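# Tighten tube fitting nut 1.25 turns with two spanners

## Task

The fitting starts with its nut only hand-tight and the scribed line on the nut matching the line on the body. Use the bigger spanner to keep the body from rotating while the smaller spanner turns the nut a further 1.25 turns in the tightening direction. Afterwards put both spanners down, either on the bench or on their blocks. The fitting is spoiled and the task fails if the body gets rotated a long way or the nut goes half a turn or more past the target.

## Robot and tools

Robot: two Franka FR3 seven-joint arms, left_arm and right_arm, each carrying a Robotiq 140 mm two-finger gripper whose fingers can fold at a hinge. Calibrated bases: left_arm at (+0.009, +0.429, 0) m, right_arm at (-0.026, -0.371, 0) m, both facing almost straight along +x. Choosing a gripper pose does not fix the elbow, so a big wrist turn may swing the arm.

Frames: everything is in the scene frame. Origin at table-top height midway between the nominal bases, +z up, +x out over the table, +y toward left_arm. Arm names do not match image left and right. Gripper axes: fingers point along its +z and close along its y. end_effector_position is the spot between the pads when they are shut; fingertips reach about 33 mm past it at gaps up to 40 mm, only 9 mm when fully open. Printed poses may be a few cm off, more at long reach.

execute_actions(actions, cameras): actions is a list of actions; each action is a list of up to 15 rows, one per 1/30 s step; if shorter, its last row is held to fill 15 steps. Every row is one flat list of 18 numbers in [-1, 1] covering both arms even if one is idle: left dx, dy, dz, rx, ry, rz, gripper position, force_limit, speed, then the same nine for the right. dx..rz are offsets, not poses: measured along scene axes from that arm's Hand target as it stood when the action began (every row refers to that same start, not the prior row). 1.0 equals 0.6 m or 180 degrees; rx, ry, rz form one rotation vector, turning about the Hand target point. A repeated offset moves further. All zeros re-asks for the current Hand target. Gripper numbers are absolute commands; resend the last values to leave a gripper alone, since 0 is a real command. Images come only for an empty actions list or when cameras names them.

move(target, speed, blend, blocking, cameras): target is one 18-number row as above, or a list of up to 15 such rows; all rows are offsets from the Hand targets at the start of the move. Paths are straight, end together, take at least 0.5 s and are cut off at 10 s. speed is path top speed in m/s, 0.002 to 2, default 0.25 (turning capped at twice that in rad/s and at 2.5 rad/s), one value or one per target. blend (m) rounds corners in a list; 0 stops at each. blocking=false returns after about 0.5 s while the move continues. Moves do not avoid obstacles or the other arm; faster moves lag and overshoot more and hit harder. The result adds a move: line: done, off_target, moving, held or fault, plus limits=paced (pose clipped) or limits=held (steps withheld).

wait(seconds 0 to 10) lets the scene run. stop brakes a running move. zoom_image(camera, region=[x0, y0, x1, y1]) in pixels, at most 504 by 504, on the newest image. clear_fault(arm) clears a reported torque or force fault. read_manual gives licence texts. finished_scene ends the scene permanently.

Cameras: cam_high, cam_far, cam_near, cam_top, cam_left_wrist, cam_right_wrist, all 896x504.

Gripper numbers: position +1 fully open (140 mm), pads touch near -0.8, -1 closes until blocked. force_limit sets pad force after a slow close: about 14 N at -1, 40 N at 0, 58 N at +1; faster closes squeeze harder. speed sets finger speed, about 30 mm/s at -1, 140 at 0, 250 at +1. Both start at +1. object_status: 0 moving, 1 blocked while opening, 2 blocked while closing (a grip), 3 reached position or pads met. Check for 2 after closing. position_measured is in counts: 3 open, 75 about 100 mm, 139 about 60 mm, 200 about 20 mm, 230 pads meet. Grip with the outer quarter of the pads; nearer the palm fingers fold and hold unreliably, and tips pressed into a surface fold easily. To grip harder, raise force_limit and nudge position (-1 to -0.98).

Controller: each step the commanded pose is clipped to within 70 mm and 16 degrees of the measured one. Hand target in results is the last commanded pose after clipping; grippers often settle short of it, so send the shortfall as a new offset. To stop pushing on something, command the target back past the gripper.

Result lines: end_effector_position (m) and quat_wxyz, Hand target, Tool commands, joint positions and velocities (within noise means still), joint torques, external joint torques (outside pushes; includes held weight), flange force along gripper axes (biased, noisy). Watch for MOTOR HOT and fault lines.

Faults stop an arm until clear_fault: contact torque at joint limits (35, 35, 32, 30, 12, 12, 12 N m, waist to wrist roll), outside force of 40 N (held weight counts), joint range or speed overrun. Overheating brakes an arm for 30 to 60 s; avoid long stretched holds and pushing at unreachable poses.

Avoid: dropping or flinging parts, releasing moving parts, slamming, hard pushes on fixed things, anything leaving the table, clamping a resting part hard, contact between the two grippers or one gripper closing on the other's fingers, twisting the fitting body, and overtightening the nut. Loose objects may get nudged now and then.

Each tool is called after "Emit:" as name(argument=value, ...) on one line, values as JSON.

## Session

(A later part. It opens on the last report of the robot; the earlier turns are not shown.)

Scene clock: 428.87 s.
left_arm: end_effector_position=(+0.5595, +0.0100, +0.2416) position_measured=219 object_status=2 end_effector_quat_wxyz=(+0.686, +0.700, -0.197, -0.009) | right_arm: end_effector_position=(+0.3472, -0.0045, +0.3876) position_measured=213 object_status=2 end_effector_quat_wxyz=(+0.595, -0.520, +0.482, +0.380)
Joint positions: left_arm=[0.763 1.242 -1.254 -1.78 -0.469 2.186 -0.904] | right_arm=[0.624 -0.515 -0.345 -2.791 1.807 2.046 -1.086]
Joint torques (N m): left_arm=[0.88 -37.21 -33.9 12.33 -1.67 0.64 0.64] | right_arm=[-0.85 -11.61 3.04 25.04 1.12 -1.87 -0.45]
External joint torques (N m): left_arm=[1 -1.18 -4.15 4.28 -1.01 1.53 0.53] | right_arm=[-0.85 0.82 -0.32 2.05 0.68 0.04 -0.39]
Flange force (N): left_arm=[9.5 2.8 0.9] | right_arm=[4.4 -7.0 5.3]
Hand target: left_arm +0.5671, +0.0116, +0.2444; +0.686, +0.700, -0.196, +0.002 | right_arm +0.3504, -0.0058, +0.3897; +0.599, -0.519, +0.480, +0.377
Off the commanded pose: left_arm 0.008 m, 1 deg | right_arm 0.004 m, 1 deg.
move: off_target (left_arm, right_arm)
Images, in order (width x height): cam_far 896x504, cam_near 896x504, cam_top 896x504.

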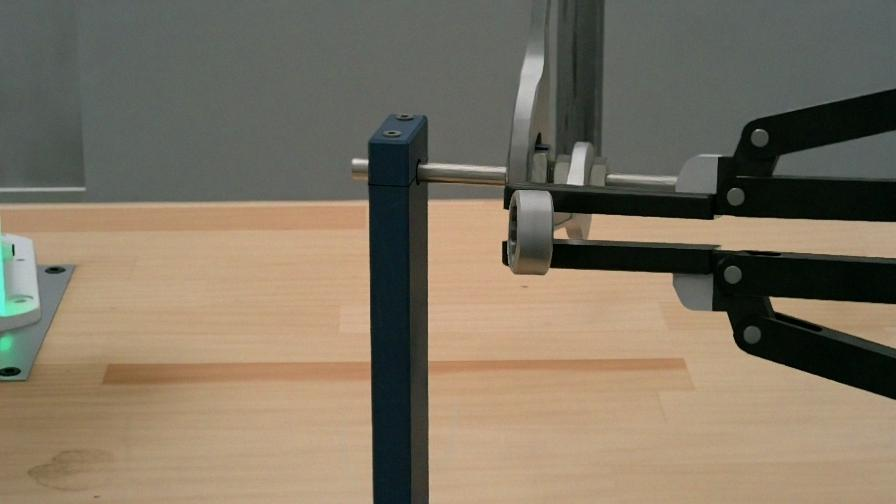

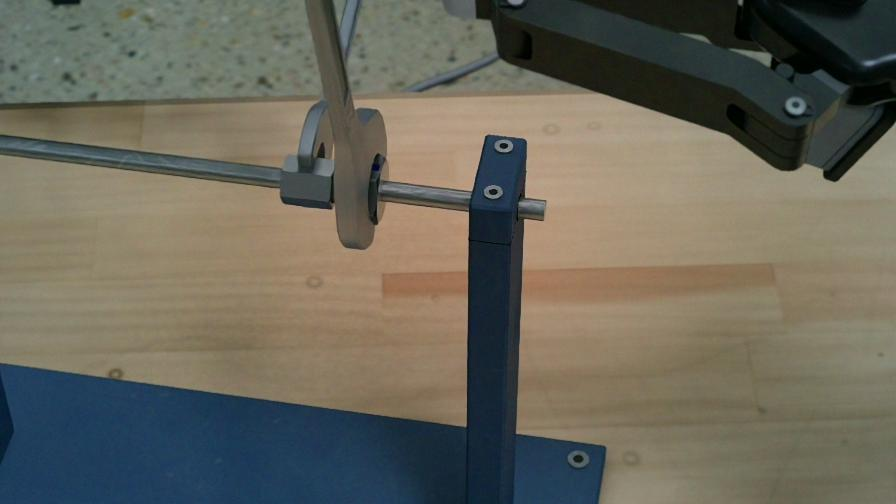

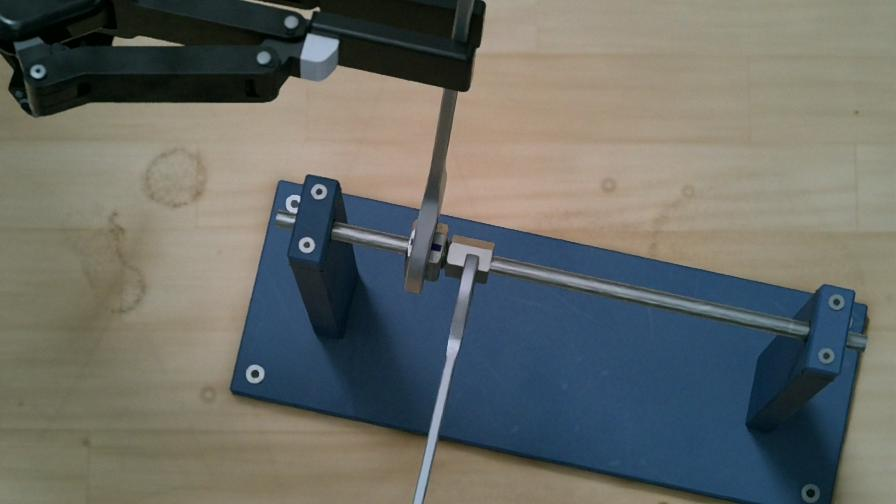

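Emit:
move(target=[[0,0.0005,-0.0057,0.00841,0.01482,0,-1,0.8,-1,0,0,0,0,0,0,-1,0.8,-1]], speed=0.05, cameras=["cam_near","cam_top","cam_far"])

Emit:
zoom_image(camera="cam_near", region=[260, 100, 360, 220])

Emit:
zoom_image(camera="cam_top", region=[434, 254, 490, 320])

Scene clock: 432.80 s.
left_arm: end_effector_position=(+0.5656, +0.0125, +0.2388) position_measured=219 object_status=2 end_effector_quat_wxyz=(+0.681, +0.708, -0.186, -0.015) | right_arm: end_effector_position=(+0.3472, -0.0045, +0.3876) position_measured=213 object_status=2 end_effector_quat_wxyz=(+0.595, -0.520, +0.482, +0.380)
Joint positions: left_arm=[0.757 1.229 -1.242 -1.769 -0.475 2.185 -0.928] | right_arm=[0.624 -0.515 -0.345 -2.791 1.807 2.046 -1.086]
Joint velocities: left_arm=[-0.001 0.001 0.001 0.002 0 0.001 -0.005] | right_arm=[within noise]
Joint torques (N m): left_arm=[-0.92 -38.7 -32.66 8.94 -1.8 -0.98 -0.39] | right_arm=[-0.91 -11.6 3.01 24.96 1.12 -1.86 -0.45]
External joint torques (N m): left_arm=[-0.96 -2.41 -3.33 0.42 -1.15 -0.15 -0.5] | right_arm=[-0.93 0.95 -0.4 1.84 0.67 0.07 -0.4]
Flange force (N): left_arm=[1.3 7.6 1.4] | right_arm=[4.8 -6.8 5.0]
Hand target: left_arm +0.5671, +0.0119, +0.2409; +0.681, +0.709, -0.180, -0.017 | right_arm +0.3504, -0.0058, +0.3897; +0.599, -0.519, +0.480, +0.377
Off the commanded pose: left_arm 0.003 m, 1 deg | right_arm 0.004 m, 1 deg.
move: off_target (right_arm)
Images, in order (width x height): cam_far 896x504, cam_near 896x504, cam_top 896x504.

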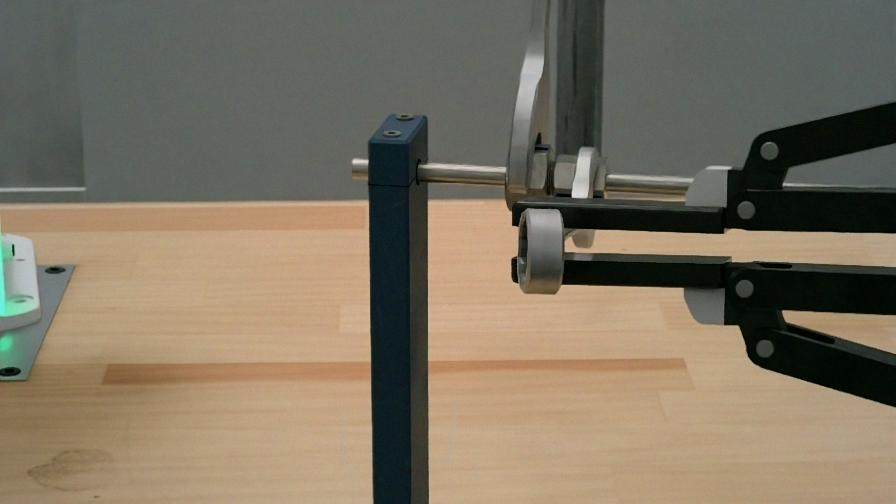

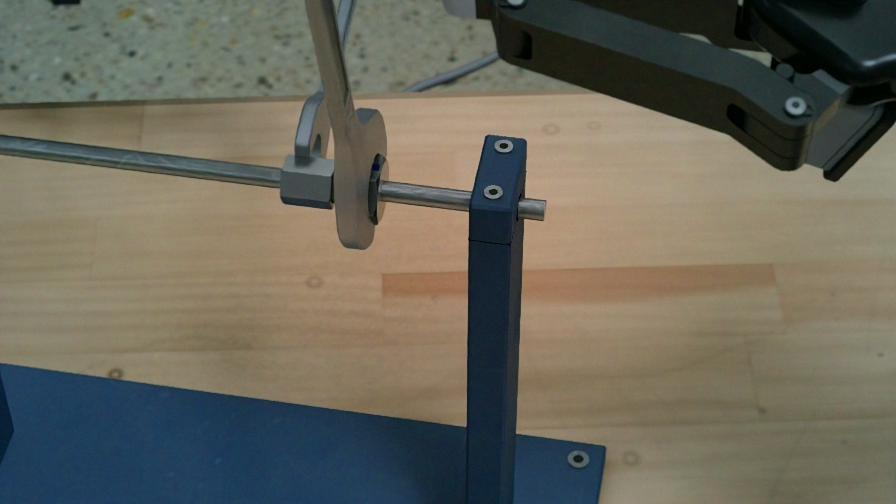

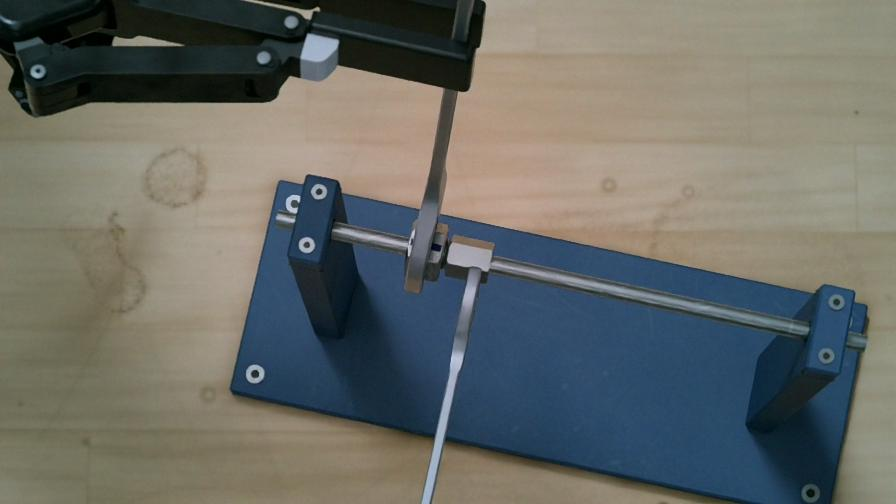

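Scaled by 4.200 from the camera's 896x504 image, which has a finer 1280x720 frame.

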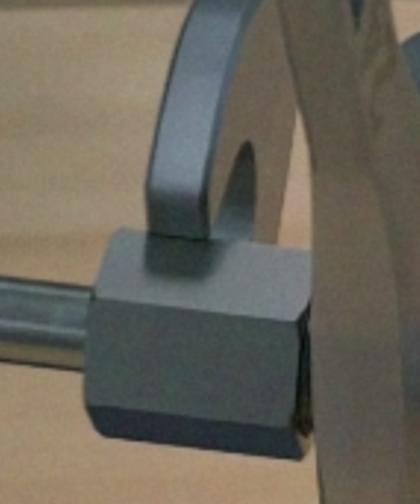

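Scaled by 7.636 from the camera's 896x504 image, which has a finer 1280x720 frame.

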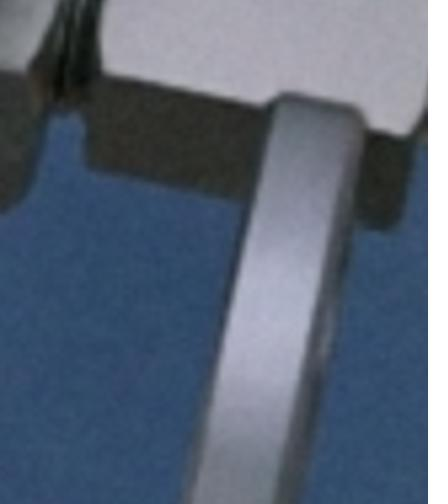

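Emit:
move(target=[[0,-0.0015,-0.0018,0,0,0,-1,0.8,-1,0,0,0,0,0,0,-1,0.8,-1],[-0.0074,-0.0001,-0.0018,0,0,0,-1,0.8,-1,0,0,0,0,0,0,-1,0.8,-1]], speed=0.04, cameras=["cam_near","cam_top","cam_far"])

Emit:
zoom_image(camera="cam_near", region=[260, 100, 360, 220])

Emit:
zoom_image(camera="cam_top", region=[434, 254, 490, 320])

Emit:
zoom_image(camera="cam_far", region=[530, 120, 630, 220])

Scene clock: 435.20 s.
left_arm: end_effector_position=(+0.5611, +0.0120, +0.2375) position_measured=219 object_status=2 end_effector_quat_wxyz=(+0.681, +0.709, -0.183, -0.018) | right_arm: end_effector_position=(+0.3472, -0.0045, +0.3876) position_measured=213 object_status=2 end_effector_quat_wxyz=(+0.595, -0.520, +0.482, +0.380)
Joint positions: left_arm=[0.763 1.227 -1.244 -1.785 -0.479 2.192 -0.931] | right_arm=[0.624 -0.515 -0.345 -2.791 1.807 2.046 -1.086]
Joint velocities: left_arm=[0.002 0.001 -0.002 -0.001 -0.001 0.004 0.001] | right_arm=[within noise]
Joint torques (N m): left_arm=[-0.23 -38.15 -32.79 7.44 -1.47 -0.81 -0.12] | right_arm=[-0.9 -11.6 2.97 24.98 1.12 -1.87 -0.42]
External joint torques (N m): left_arm=[-0.22 -2.15 -3.3 -1.04 -0.83 0.04 -0.22] | right_arm=[-0.89 0.89 -0.41 1.93 0.67 0.05 -0.36]
Flange force (N): left_arm=[-7.0 9.8 1.5] | right_arm=[4.6 -6.9 5.0]
Hand target: left_arm +0.5627, +0.0118, +0.2399; +0.681, +0.709, -0.180, -0.017 | right_arm +0.3504, -0.0058, +0.3897; +0.599, -0.519, +0.480, +0.377
Off the commanded pose: left_arm 0.003 m, 0 deg | right_arm 0.004 m, 1 deg.
move: off_target (right_arm)
Images, in order (width x height): cam_far 896x504, cam_near 896x504, cam_top 896x504.

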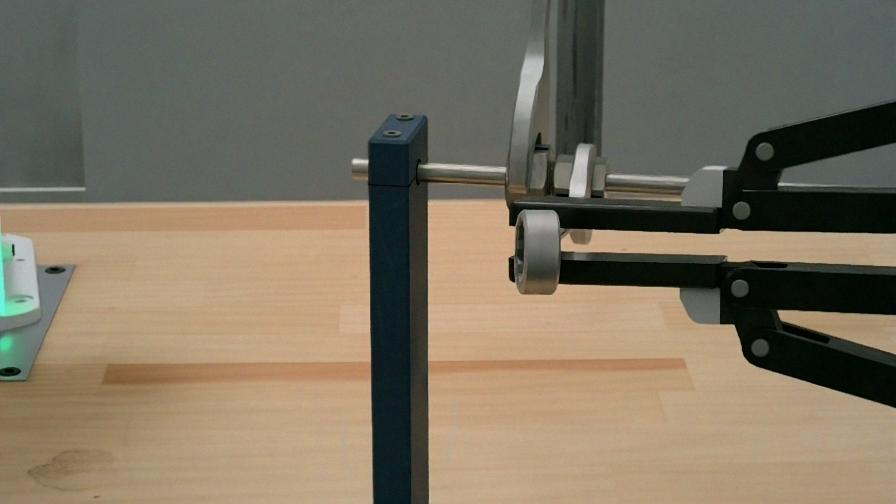

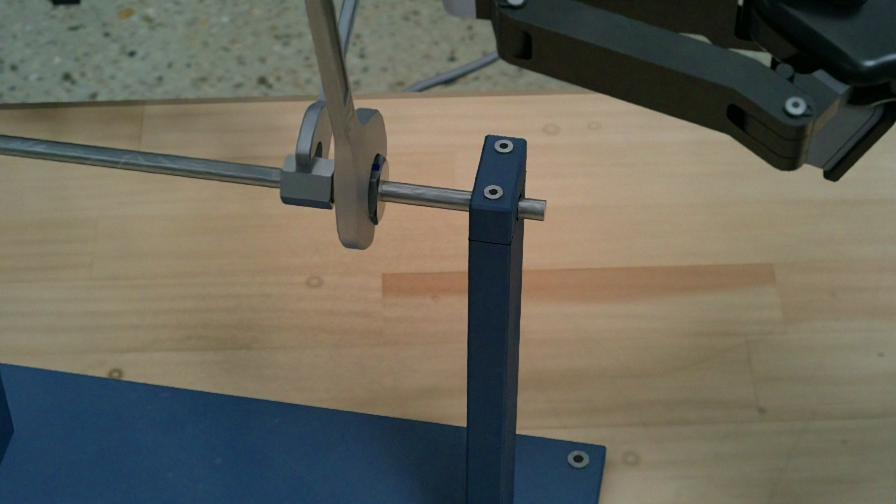

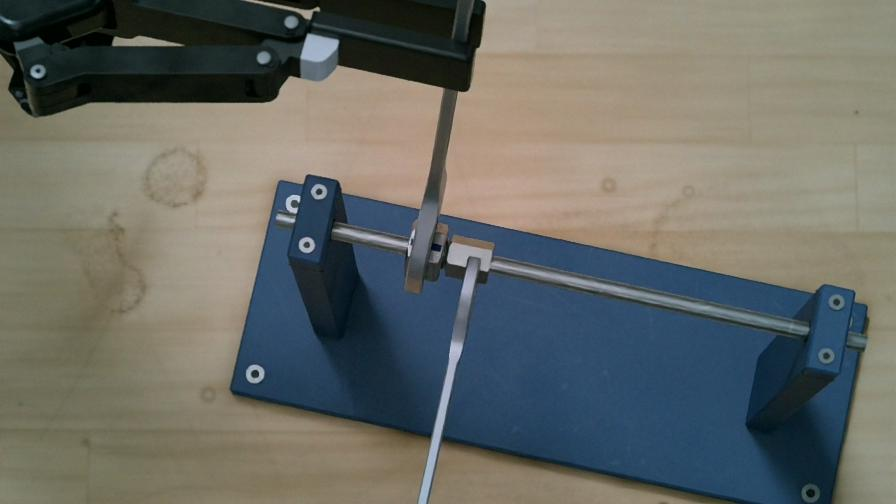

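Scaled by 4.200 from the camera's 896x504 image, which has a finer 1280x720 frame.

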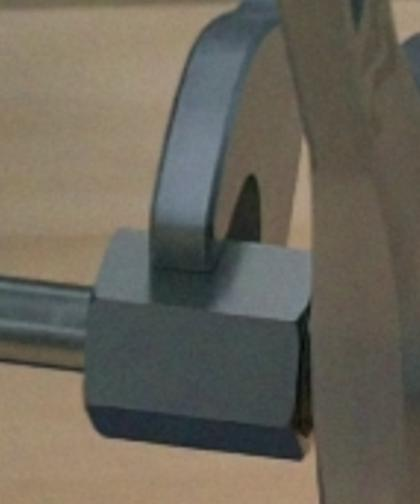

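Scaled by 7.636 from the camera's 896x504 image, which has a finer 1280x720 frame.

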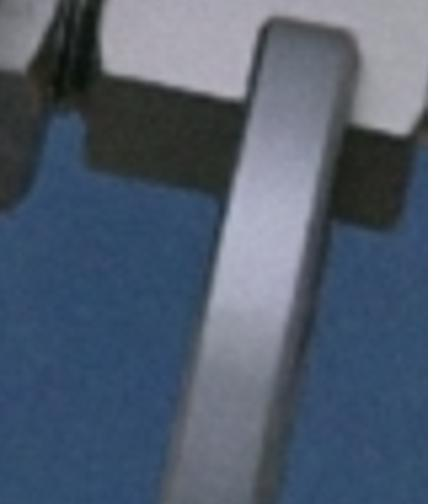

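Scaled by 5.040 from the camera's 896x504 image, which has a finer 1280x720 frame.

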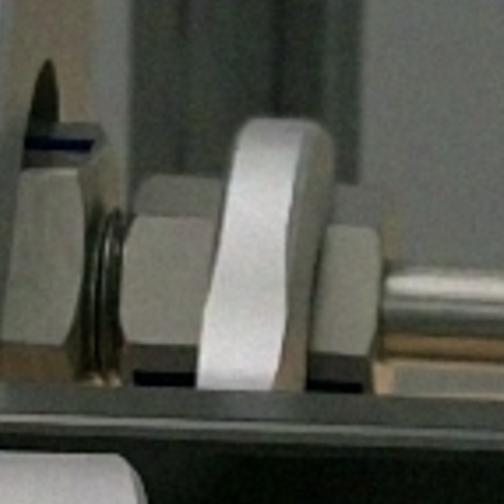

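Emit:
move(target=[[-0.0066,0.0012,0,0,0,0,-1,0.8,-1,0,0,0,0,0,0,-1,0.8,-1]], speed=0.04, cameras=["cam_near","cam_top","cam_far"])

Emit:
zoom_image(camera="cam_near", region=[260, 100, 360, 220])

Scene clock: 436.87 s.
left_arm: end_effector_position=(+0.5577, +0.0129, +0.2373) position_measured=219 object_status=2 end_effector_quat_wxyz=(+0.681, +0.709, -0.182, -0.018) | right_arm: end_effector_position=(+0.3472, -0.0045, +0.3876) position_measured=213 object_status=2 end_effector_quat_wxyz=(+0.595, -0.520, +0.482, +0.380)
Joint positions: left_arm=[0.775 1.225 -1.249 -1.803 -0.479 2.201 -0.931] | right_arm=[0.624 -0.515 -0.345 -2.791 1.807 2.046 -1.086]
Joint torques (N m): left_arm=[0.08 -37.33 -33.25 8.17 -1.3 -0.88 -0.04] | right_arm=[-0.86 -11.6 2.95 24.94 1.12 -1.88 -0.44]
External joint torques (N m): left_arm=[0.13 -1.71 -3.67 -0.23 -0.69 -0.02 -0.14] | right_arm=[-0.86 0.9 -0.43 1.91 0.67 0.04 -0.38]
Flange force (N): left_arm=[-4.3 8.8 0.6] | right_arm=[4.8 -6.9 5.1]
Hand target: left_arm +0.5587, +0.0125, +0.2399; +0.681, +0.709, -0.180, -0.017 | right_arm +0.3504, -0.0058, +0.3897; +0.599, -0.519, +0.480, +0.377
Off the commanded pose: left_arm 0.003 m, 0 deg | right_arm 0.004 m, 1 deg.
move: off_target (right_arm)
Images, in order (width x height): cam_far 896x504, cam_near 896x504, cam_top 896x504.

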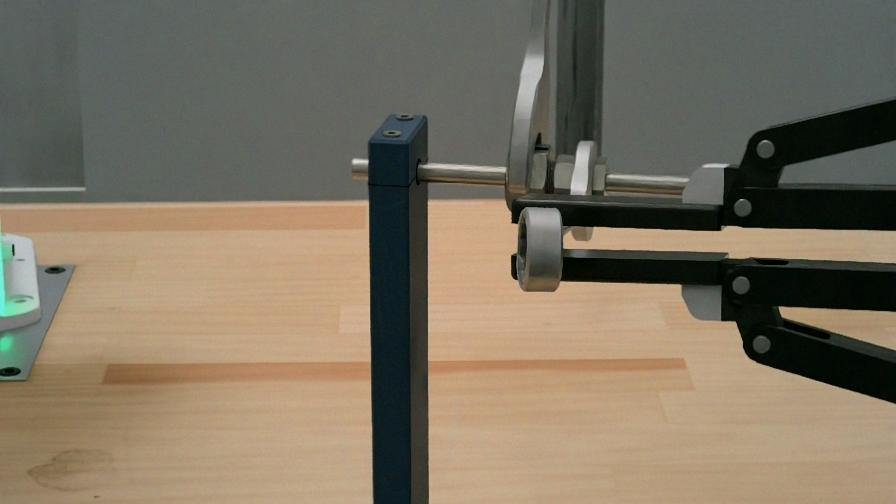

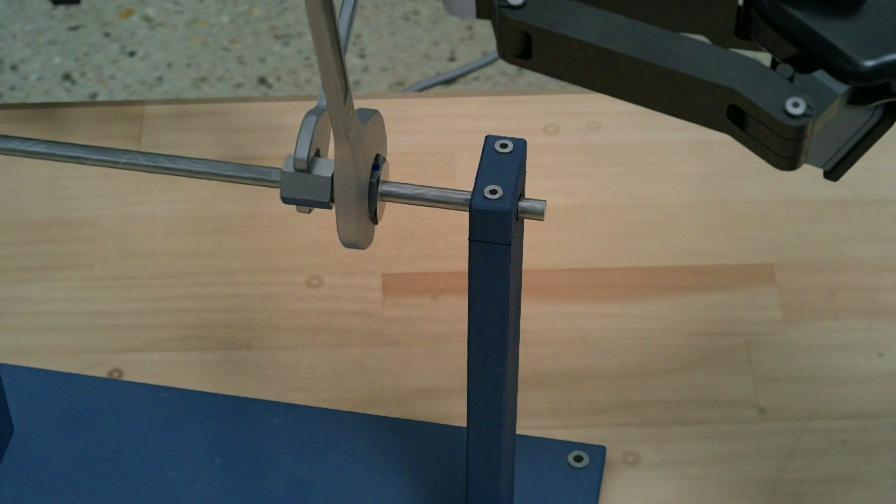

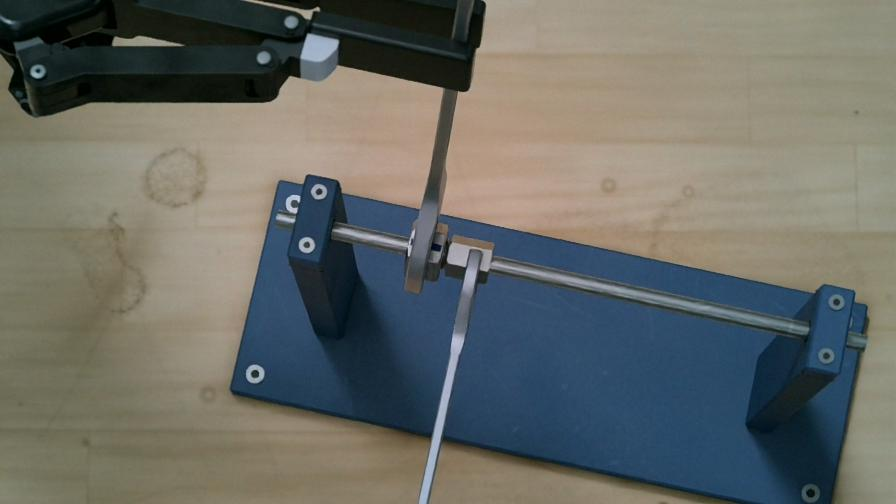

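Scaled by 4.200 from the camera's 896x504 image, which has a finer 1280x720 frame.

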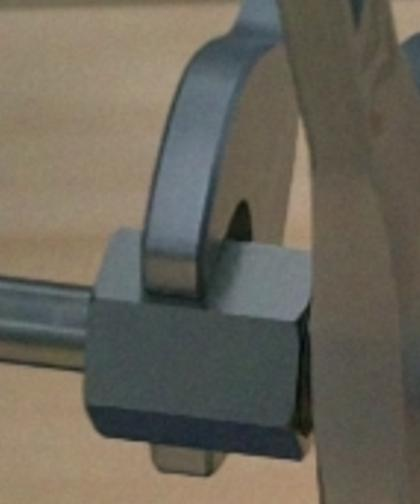

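Emit:
move(target=[[-0.0082,0.0015,0,0,0,0,-1,0.8,-1,0,0,0,0,0,0,-1,0.8,-1]], speed=0.04, cameras=["cam_near","cam_top"])

Emit:
zoom_image(camera="cam_near", region=[260, 100, 360, 220])

Emit:
zoom_image(camera="cam_top", region=[434, 234, 490, 300])

Scene clock: 438.30 s.
left_arm: end_effector_position=(+0.5547, +0.0143, +0.2372) position_measured=219 object_status=2 end_effector_quat_wxyz=(+0.681, +0.710, -0.179, -0.017) | right_arm: end_effector_position=(+0.3472, -0.0045, +0.3876) position_measured=213 object_status=2 end_effector_quat_wxyz=(+0.595, -0.520, +0.482, +0.380)
Joint positions: left_arm=[0.789 1.224 -1.255 -1.825 -0.479 2.214 -0.931] | right_arm=[0.624 -0.515 -0.345 -2.791 1.807 2.046 -1.086]
Joint torques (N m): left_arm=[-0.5 -36.48 -33.23 7.15 -1.24 -1.35 0.07] | right_arm=[-0.9 -11.59 3 24.98 1.12 -1.88 -0.42]
External joint torques (N m): left_arm=[-0.49 -1.46 -3.68 -1.14 -0.67 -0.49 -0.03] | right_arm=[-0.89 0.82 -0.38 1.94 0.68 0.04 -0.37]
Flange force (N): left_arm=[-5.8 8.8 1.1] | right_arm=[4.4 -6.8 4.9]
Hand target: left_arm +0.5538, +0.0134, +0.2399; +0.681, +0.709, -0.180, -0.017 | right_arm +0.3504, -0.0058, +0.3897; +0.599, -0.519, +0.480, +0.377
Off the commanded pose: left_arm 0.003 m, 0 deg | right_arm 0.004 m, 1 deg.
move: off_target (right_arm)
Images, in order (width x height): cam_near 896x504, cam_top 896x504.

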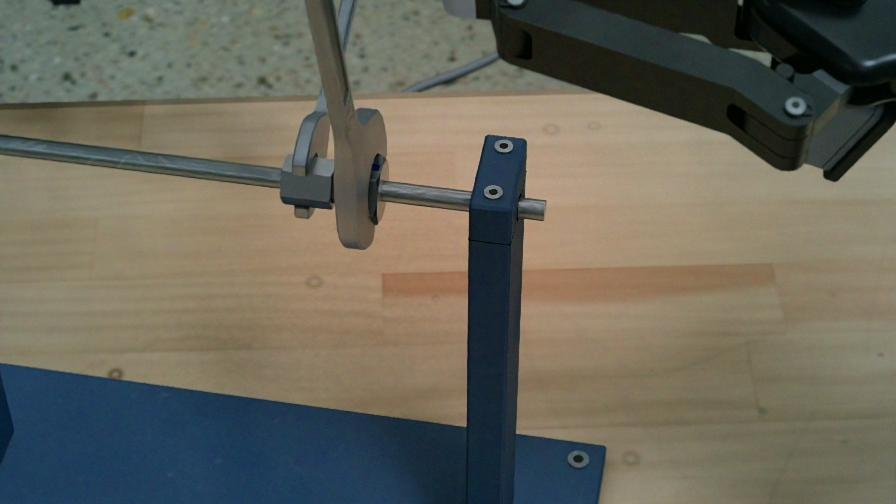

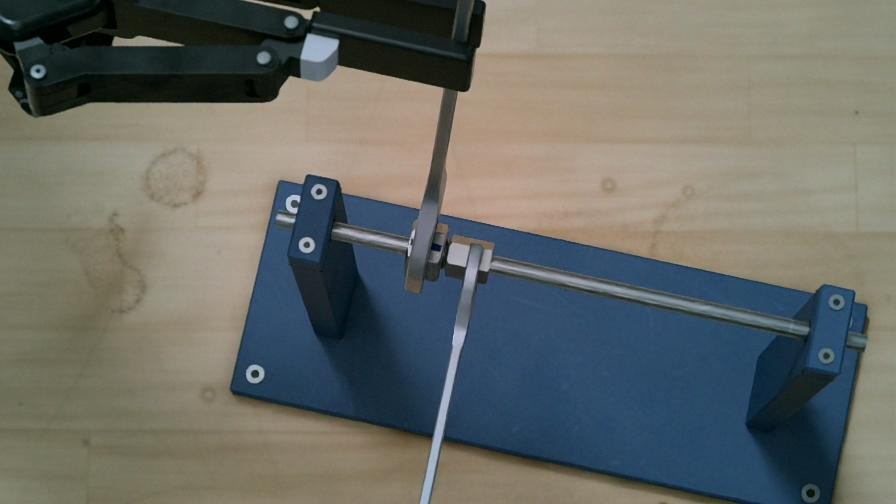

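Scaled by 4.200 from the camera's 896x504 image, which has a finer 1280x720 frame.

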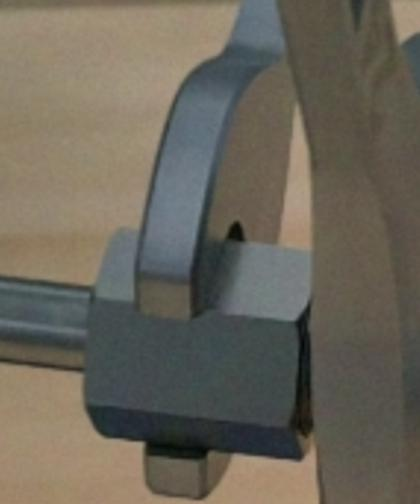

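Scaled by 7.636 from the camera's 896x504 image, which has a finer 1280x720 frame.

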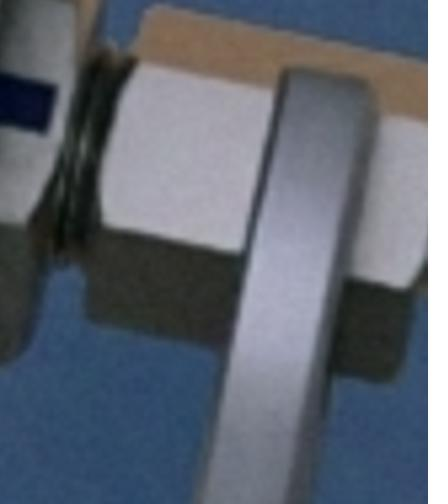

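Emit:
move(target=[[-0.0244,0.00454,0.05877,-0.01525,-0.08192,0,-1,0.8,-1,0,0,0,0,0,0,-1,0.8,-1],[-0.05816,0.01083,0.11042,-0.0305,-0.16383,0,-1,0.8,-1,0,0,0,0,0,0,-1,0.8,-1],[-0.1039,0.01934,0.15142,-0.04575,-0.24575,0,-1,0.8,-1,0,0,0,0,0,0,-1,0.8,-1],[-0.16629,0.03096,0.1815,-0.06405,-0.34405,0,-1,0.8,-1,0,0,0,0,0,0,-1,0.8,-1]], speed=0.07, blend=0.005, cameras=["cam_top","cam_near","cam_far"])

Emit:
zoom_image(camera="cam_far", region=[530, 120, 630, 220])

Emit:
zoom_image(camera="cam_top", region=[390, 200, 530, 320])

Scene clock: 449.10 s.
left_arm: end_effector_position=(+0.4709, +0.0362, +0.3497) position_measured=219 object_status=2 end_effector_quat_wxyz=(+0.561, +0.566, -0.479, +0.367) | right_arm: end_effector_position=(+0.3467, -0.0042, +0.3874) position_measured=213 object_status=2 end_effector_quat_wxyz=(+0.595, -0.520, +0.481, +0.380)
Joint positions: left_arm=[1.182 1.642 -1.632 -2.358 0.366 2.599 -0.647] | right_arm=[0.624 -0.514 -0.345 -2.792 1.807 2.044 -1.089]
Joint velocities: left_arm=[0 0.001 -0.001 -0.001 0.004 0 0] | right_arm=[within noise]
Joint torques (N m): left_arm=[-1.35 -22.76 -34.81 -7.76 3.05 -2.77 2.01] | right_arm=[-1.75 -12.08 1.82 26.4 2.15 -1.62 -0.27]
External joint torques (N m): left_arm=[-1.37 -0.8 -4.53 -6.96 1.89 -3.94 1.96] | right_arm=[-1.7 0.35 -1.51 3.41 1.69 0.29 -0.22]
Flange force (N): left_arm=[-0.4 15.0 -8.3] | right_arm=[4.0 -9.5 6.4]
Hand target: left_arm +0.4540, +0.0320, +0.3488; +0.556, +0.548, -0.505, +0.367 | right_arm +0.3504, -0.0058, +0.3897; +0.599, -0.519, +0.480, +0.377
Off the commanded pose: left_arm 0.017 m, 4 deg | right_arm 0.005 m, 1 deg.
move: off_target (left_arm, right_arm)
Images, in order (width x height): cam_far 896x504, cam_near 896x504, cam_top 896x504.

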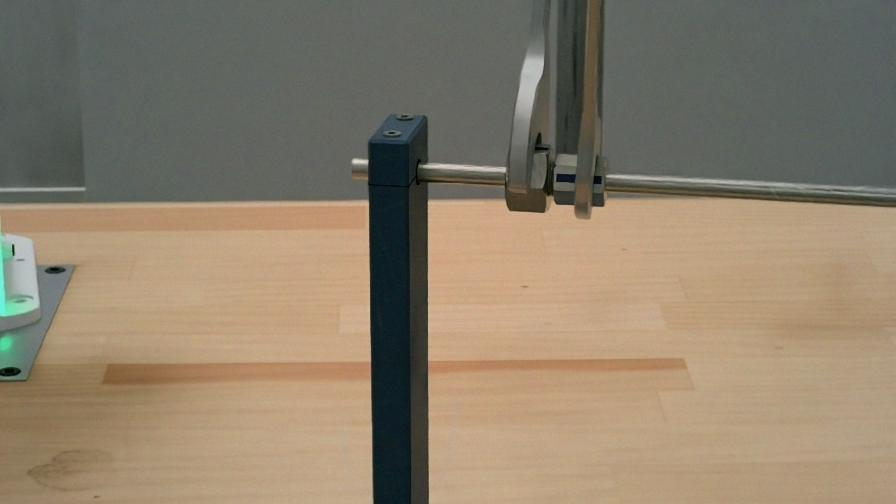

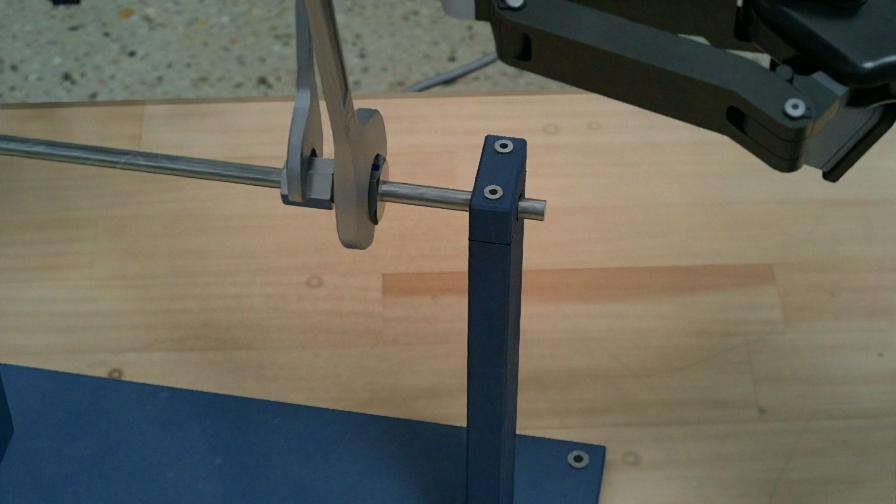

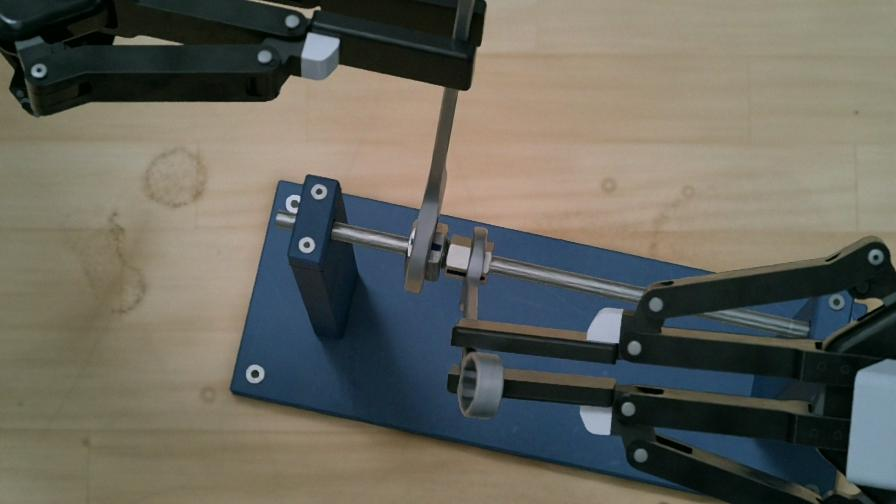

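Scaled by 5.040 from the camera's 896x504 image, which has a finer 1280x720 frame.

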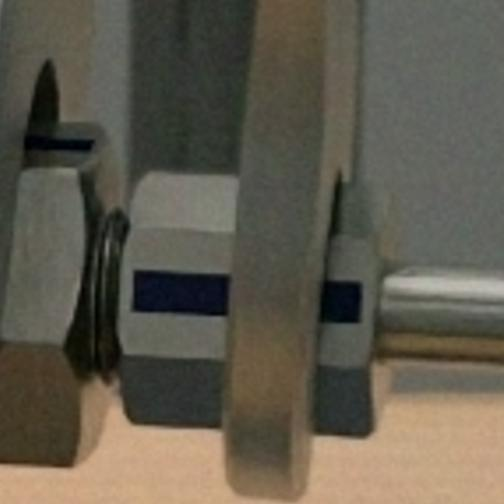

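Scaled by 3.600 from the camera's 896x504 image, which has a finer 1280x720 frame.

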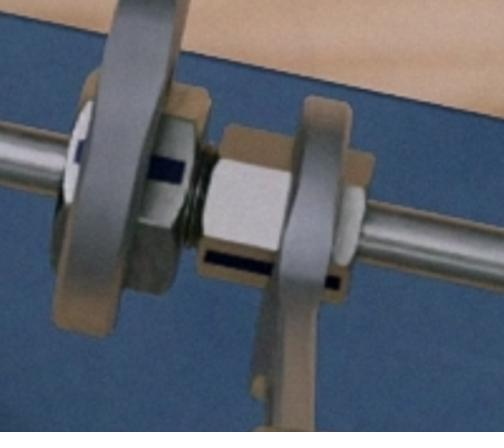

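Emit:
move(target=[-0.0283,0.00527,0.00697,-0.00712,-0.03823,0,-1,0.8,-1,0,0,0,0,0,0,-1,0.8,-1], speed=0.05, cameras=["cam_top","cam_near","cam_far"])

Emit:
zoom_image(camera="cam_far", region=[530, 120, 630, 220])

Emit:
zoom_image(camera="cam_top", region=[390, 200, 530, 320])

Emit:
zoom_image(camera="cam_near", region=[260, 100, 400, 260])

Scene clock: 454.23 s.
left_arm: end_effector_position=(+0.4544, +0.0394, +0.3569) position_measured=219 object_status=2 end_effector_quat_wxyz=(+0.538, +0.538, -0.506, +0.406) | right_arm: end_effector_position=(+0.3465, -0.0041, +0.3873) position_measured=213 object_status=2 end_effector_quat_wxyz=(+0.595, -0.521, +0.480, +0.380)
Joint positions: left_arm=[1.219 1.712 -1.635 -2.419 0.498 2.613 -0.634] | right_arm=[0.625 -0.514 -0.345 -2.792 1.807 2.044 -1.09]
Joint torques (N m): left_arm=[-1.27 -21.78 -32.4 -9.4 3.17 -2.9 2.2] | right_arm=[-1.89 -12.11 1.79 26.51 2.13 -1.59 -0.25]
External joint torques (N m): left_arm=[-1.27 -1.15 -3 -7.19 1.94 -4.31 2.15] | right_arm=[-1.93 0.34 -1.61 3.53 1.68 0.34 -0.19]
Flange force (N): left_arm=[-1.4 14.2 -9.3] | right_arm=[4.0 -9.9 6.0]
Hand target: left_arm +0.4371, +0.0352, +0.3529; +0.531, +0.519, -0.534, +0.405 | right_arm +0.3504, -0.0058, +0.3897; +0.599, -0.519, +0.480, +0.377
Off the commanded pose: left_arm 0.018 m, 4 deg | right_arm 0.005 m, 1 deg.
move: off_target (left_arm, right_arm)
Images, in order (width x height): cam_far 896x504, cam_near 896x504, cam_top 896x504.

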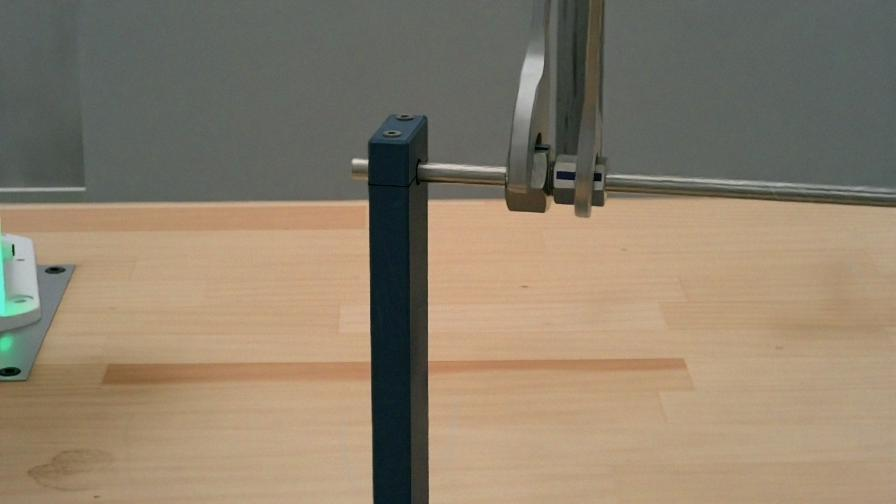

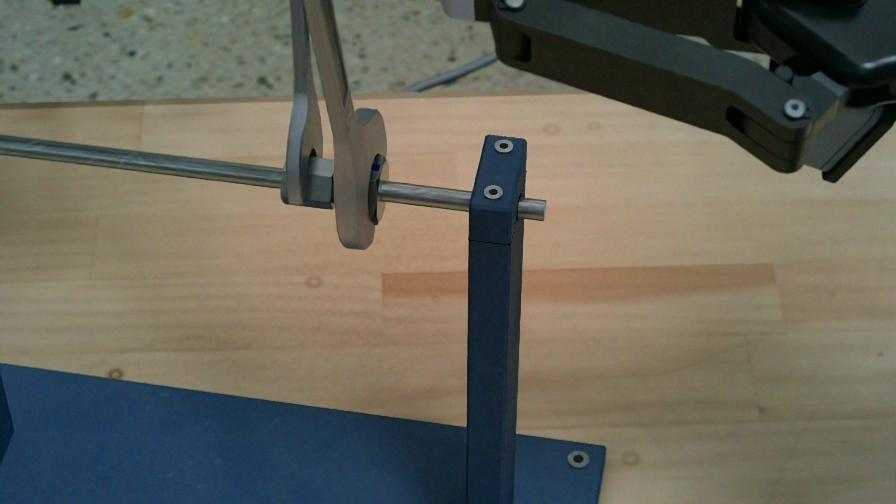

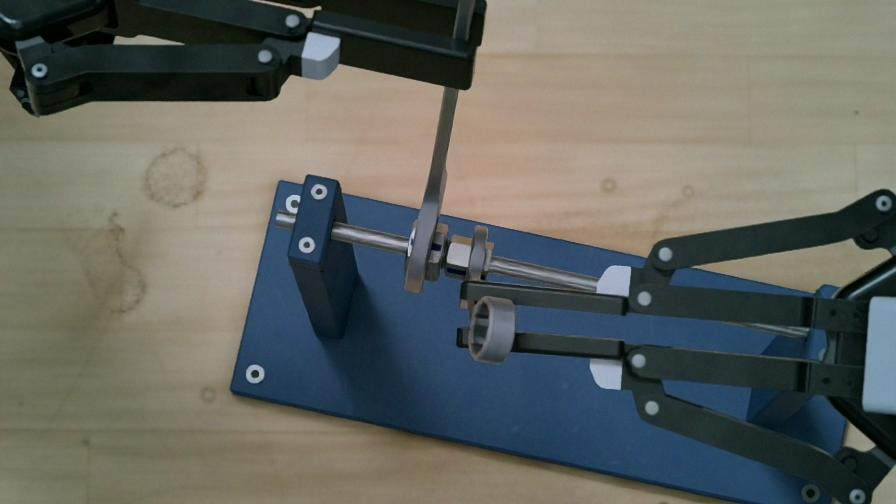

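Scaled by 5.040 from the camera's 896x504 image, which has a finer 1280x720 frame.

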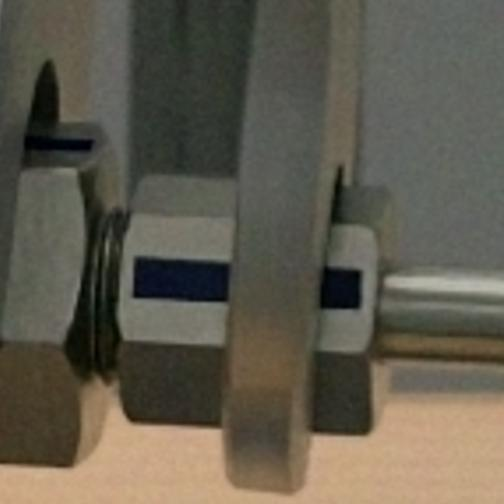

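Scaled by 3.600 from the camera's 896x504 image, which has a finer 1280x720 frame.

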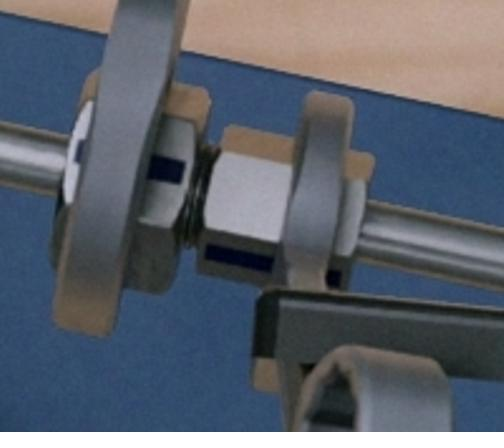

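Scaled by 3.150 from the camera's 896x504 image, which has a finer 1280x720 frame.

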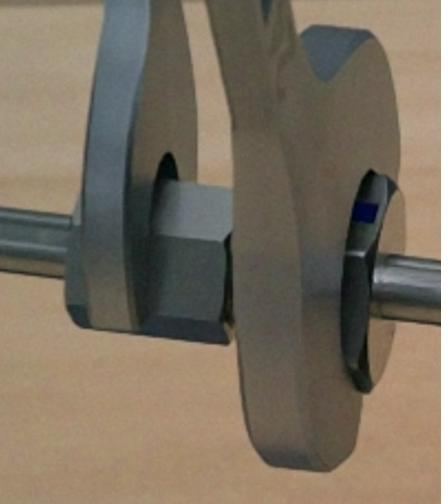

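Emit:
move(target=[[0.03967,-0.00117,-0.00167,0.00915,0.04915,0,-1,0.8,-1,0,0,0,0,0,0,-1,0.8,-1],[0.065,-0.00583,0.043,0.00915,0.04915,0,-1,0.8,-1,0,0,0,0,0,0,-1,0.8,-1]], speed=[0.04, 0.08], cameras=["cam_top","cam_near","cam_far"])

Emit:
zoom_image(camera="cam_far", region=[530, 120, 630, 220])

Scene clock: 458.73 s.
left_arm: end_effector_position=(+0.4772, +0.0320, +0.3780) position_measured=219 object_status=2 end_effector_quat_wxyz=(+0.561, +0.555, -0.498, +0.360) | right_arm: end_effector_position=(+0.3465, -0.0041, +0.3873) position_measured=213 object_status=2 end_effector_quat_wxyz=(+0.595, -0.521, +0.480, +0.380)
Joint positions: left_arm=[1.121 1.681 -1.704 -2.272 0.437 2.502 -0.726] | right_arm=[0.625 -0.514 -0.345 -2.792 1.807 2.044 -1.09]
Joint velocities: left_arm=[-0.001 -0.001 -0.001 0 -0.004 -0.003 -0.003] | right_arm=[within noise]
Joint torques (N m): left_arm=[-0.89 -25.31 -33.64 -0.6 0.25 1.22 -0.3] | right_arm=[-1.74 -12.11 2.07 26.24 1.88 -1.6 -0.24]
External joint torques (N m): left_arm=[-1.09 -1.48 -2.75 0.39 -0.61 -0.24 -0.36] | right_arm=[-1.74 0.32 -1.3 3.25 1.43 0.32 -0.18]
Flange force (N): left_arm=[9.1 -2.4 0.9] | right_arm=[3.4 -9.1 5.5]
Hand target: left_arm +0.4761, +0.0317, +0.3787; +0.563, +0.556, -0.497, +0.356 | right_arm +0.3504, -0.0058, +0.3897; +0.599, -0.519, +0.480, +0.377
Off the commanded pose: left_arm 0.001 m, 1 deg | right_arm 0.005 m, 1 deg.
move: off_target (right_arm)
Images, in order (width x height): cam_far 896x504, cam_near 896x504, cam_top 896x504.

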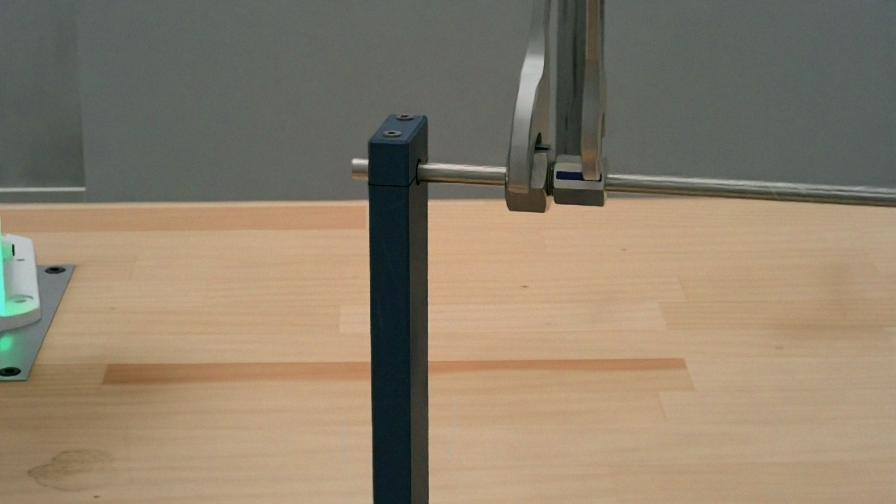

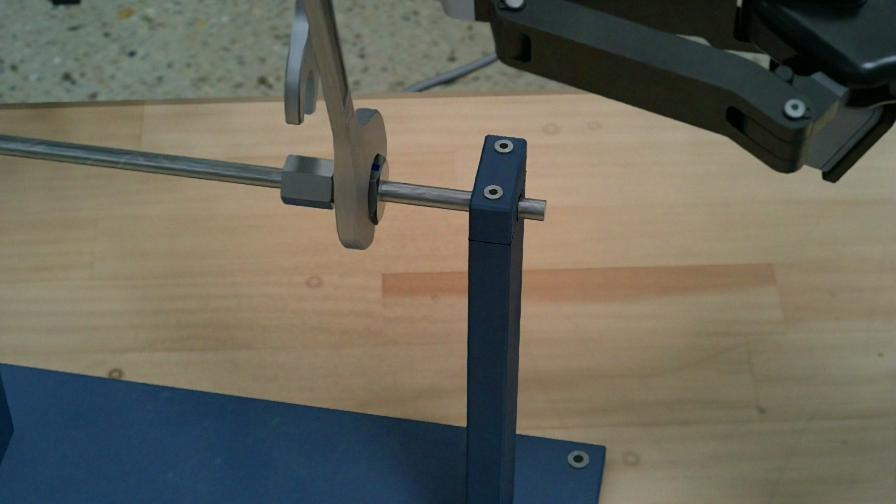

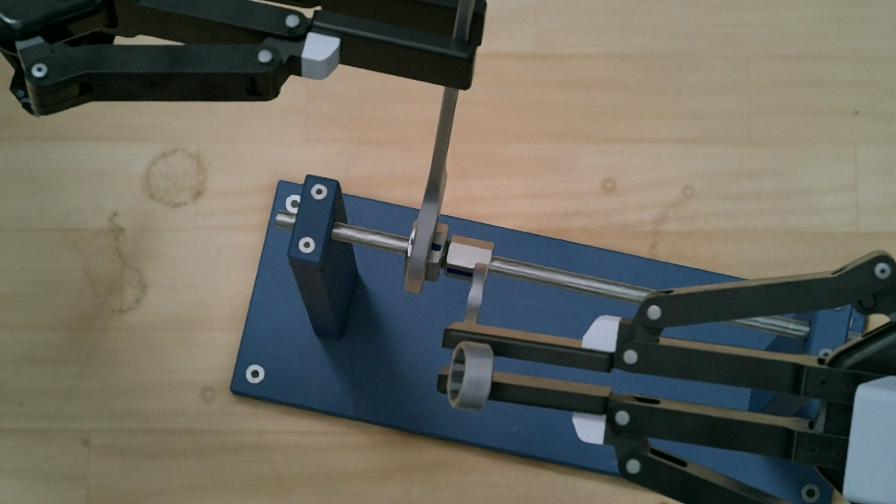

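Scaled by 5.040 from the camera's 896x504 image, which has a finer 1280x720 frame.

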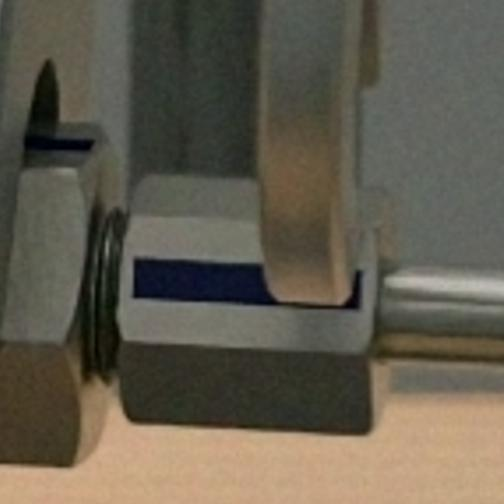

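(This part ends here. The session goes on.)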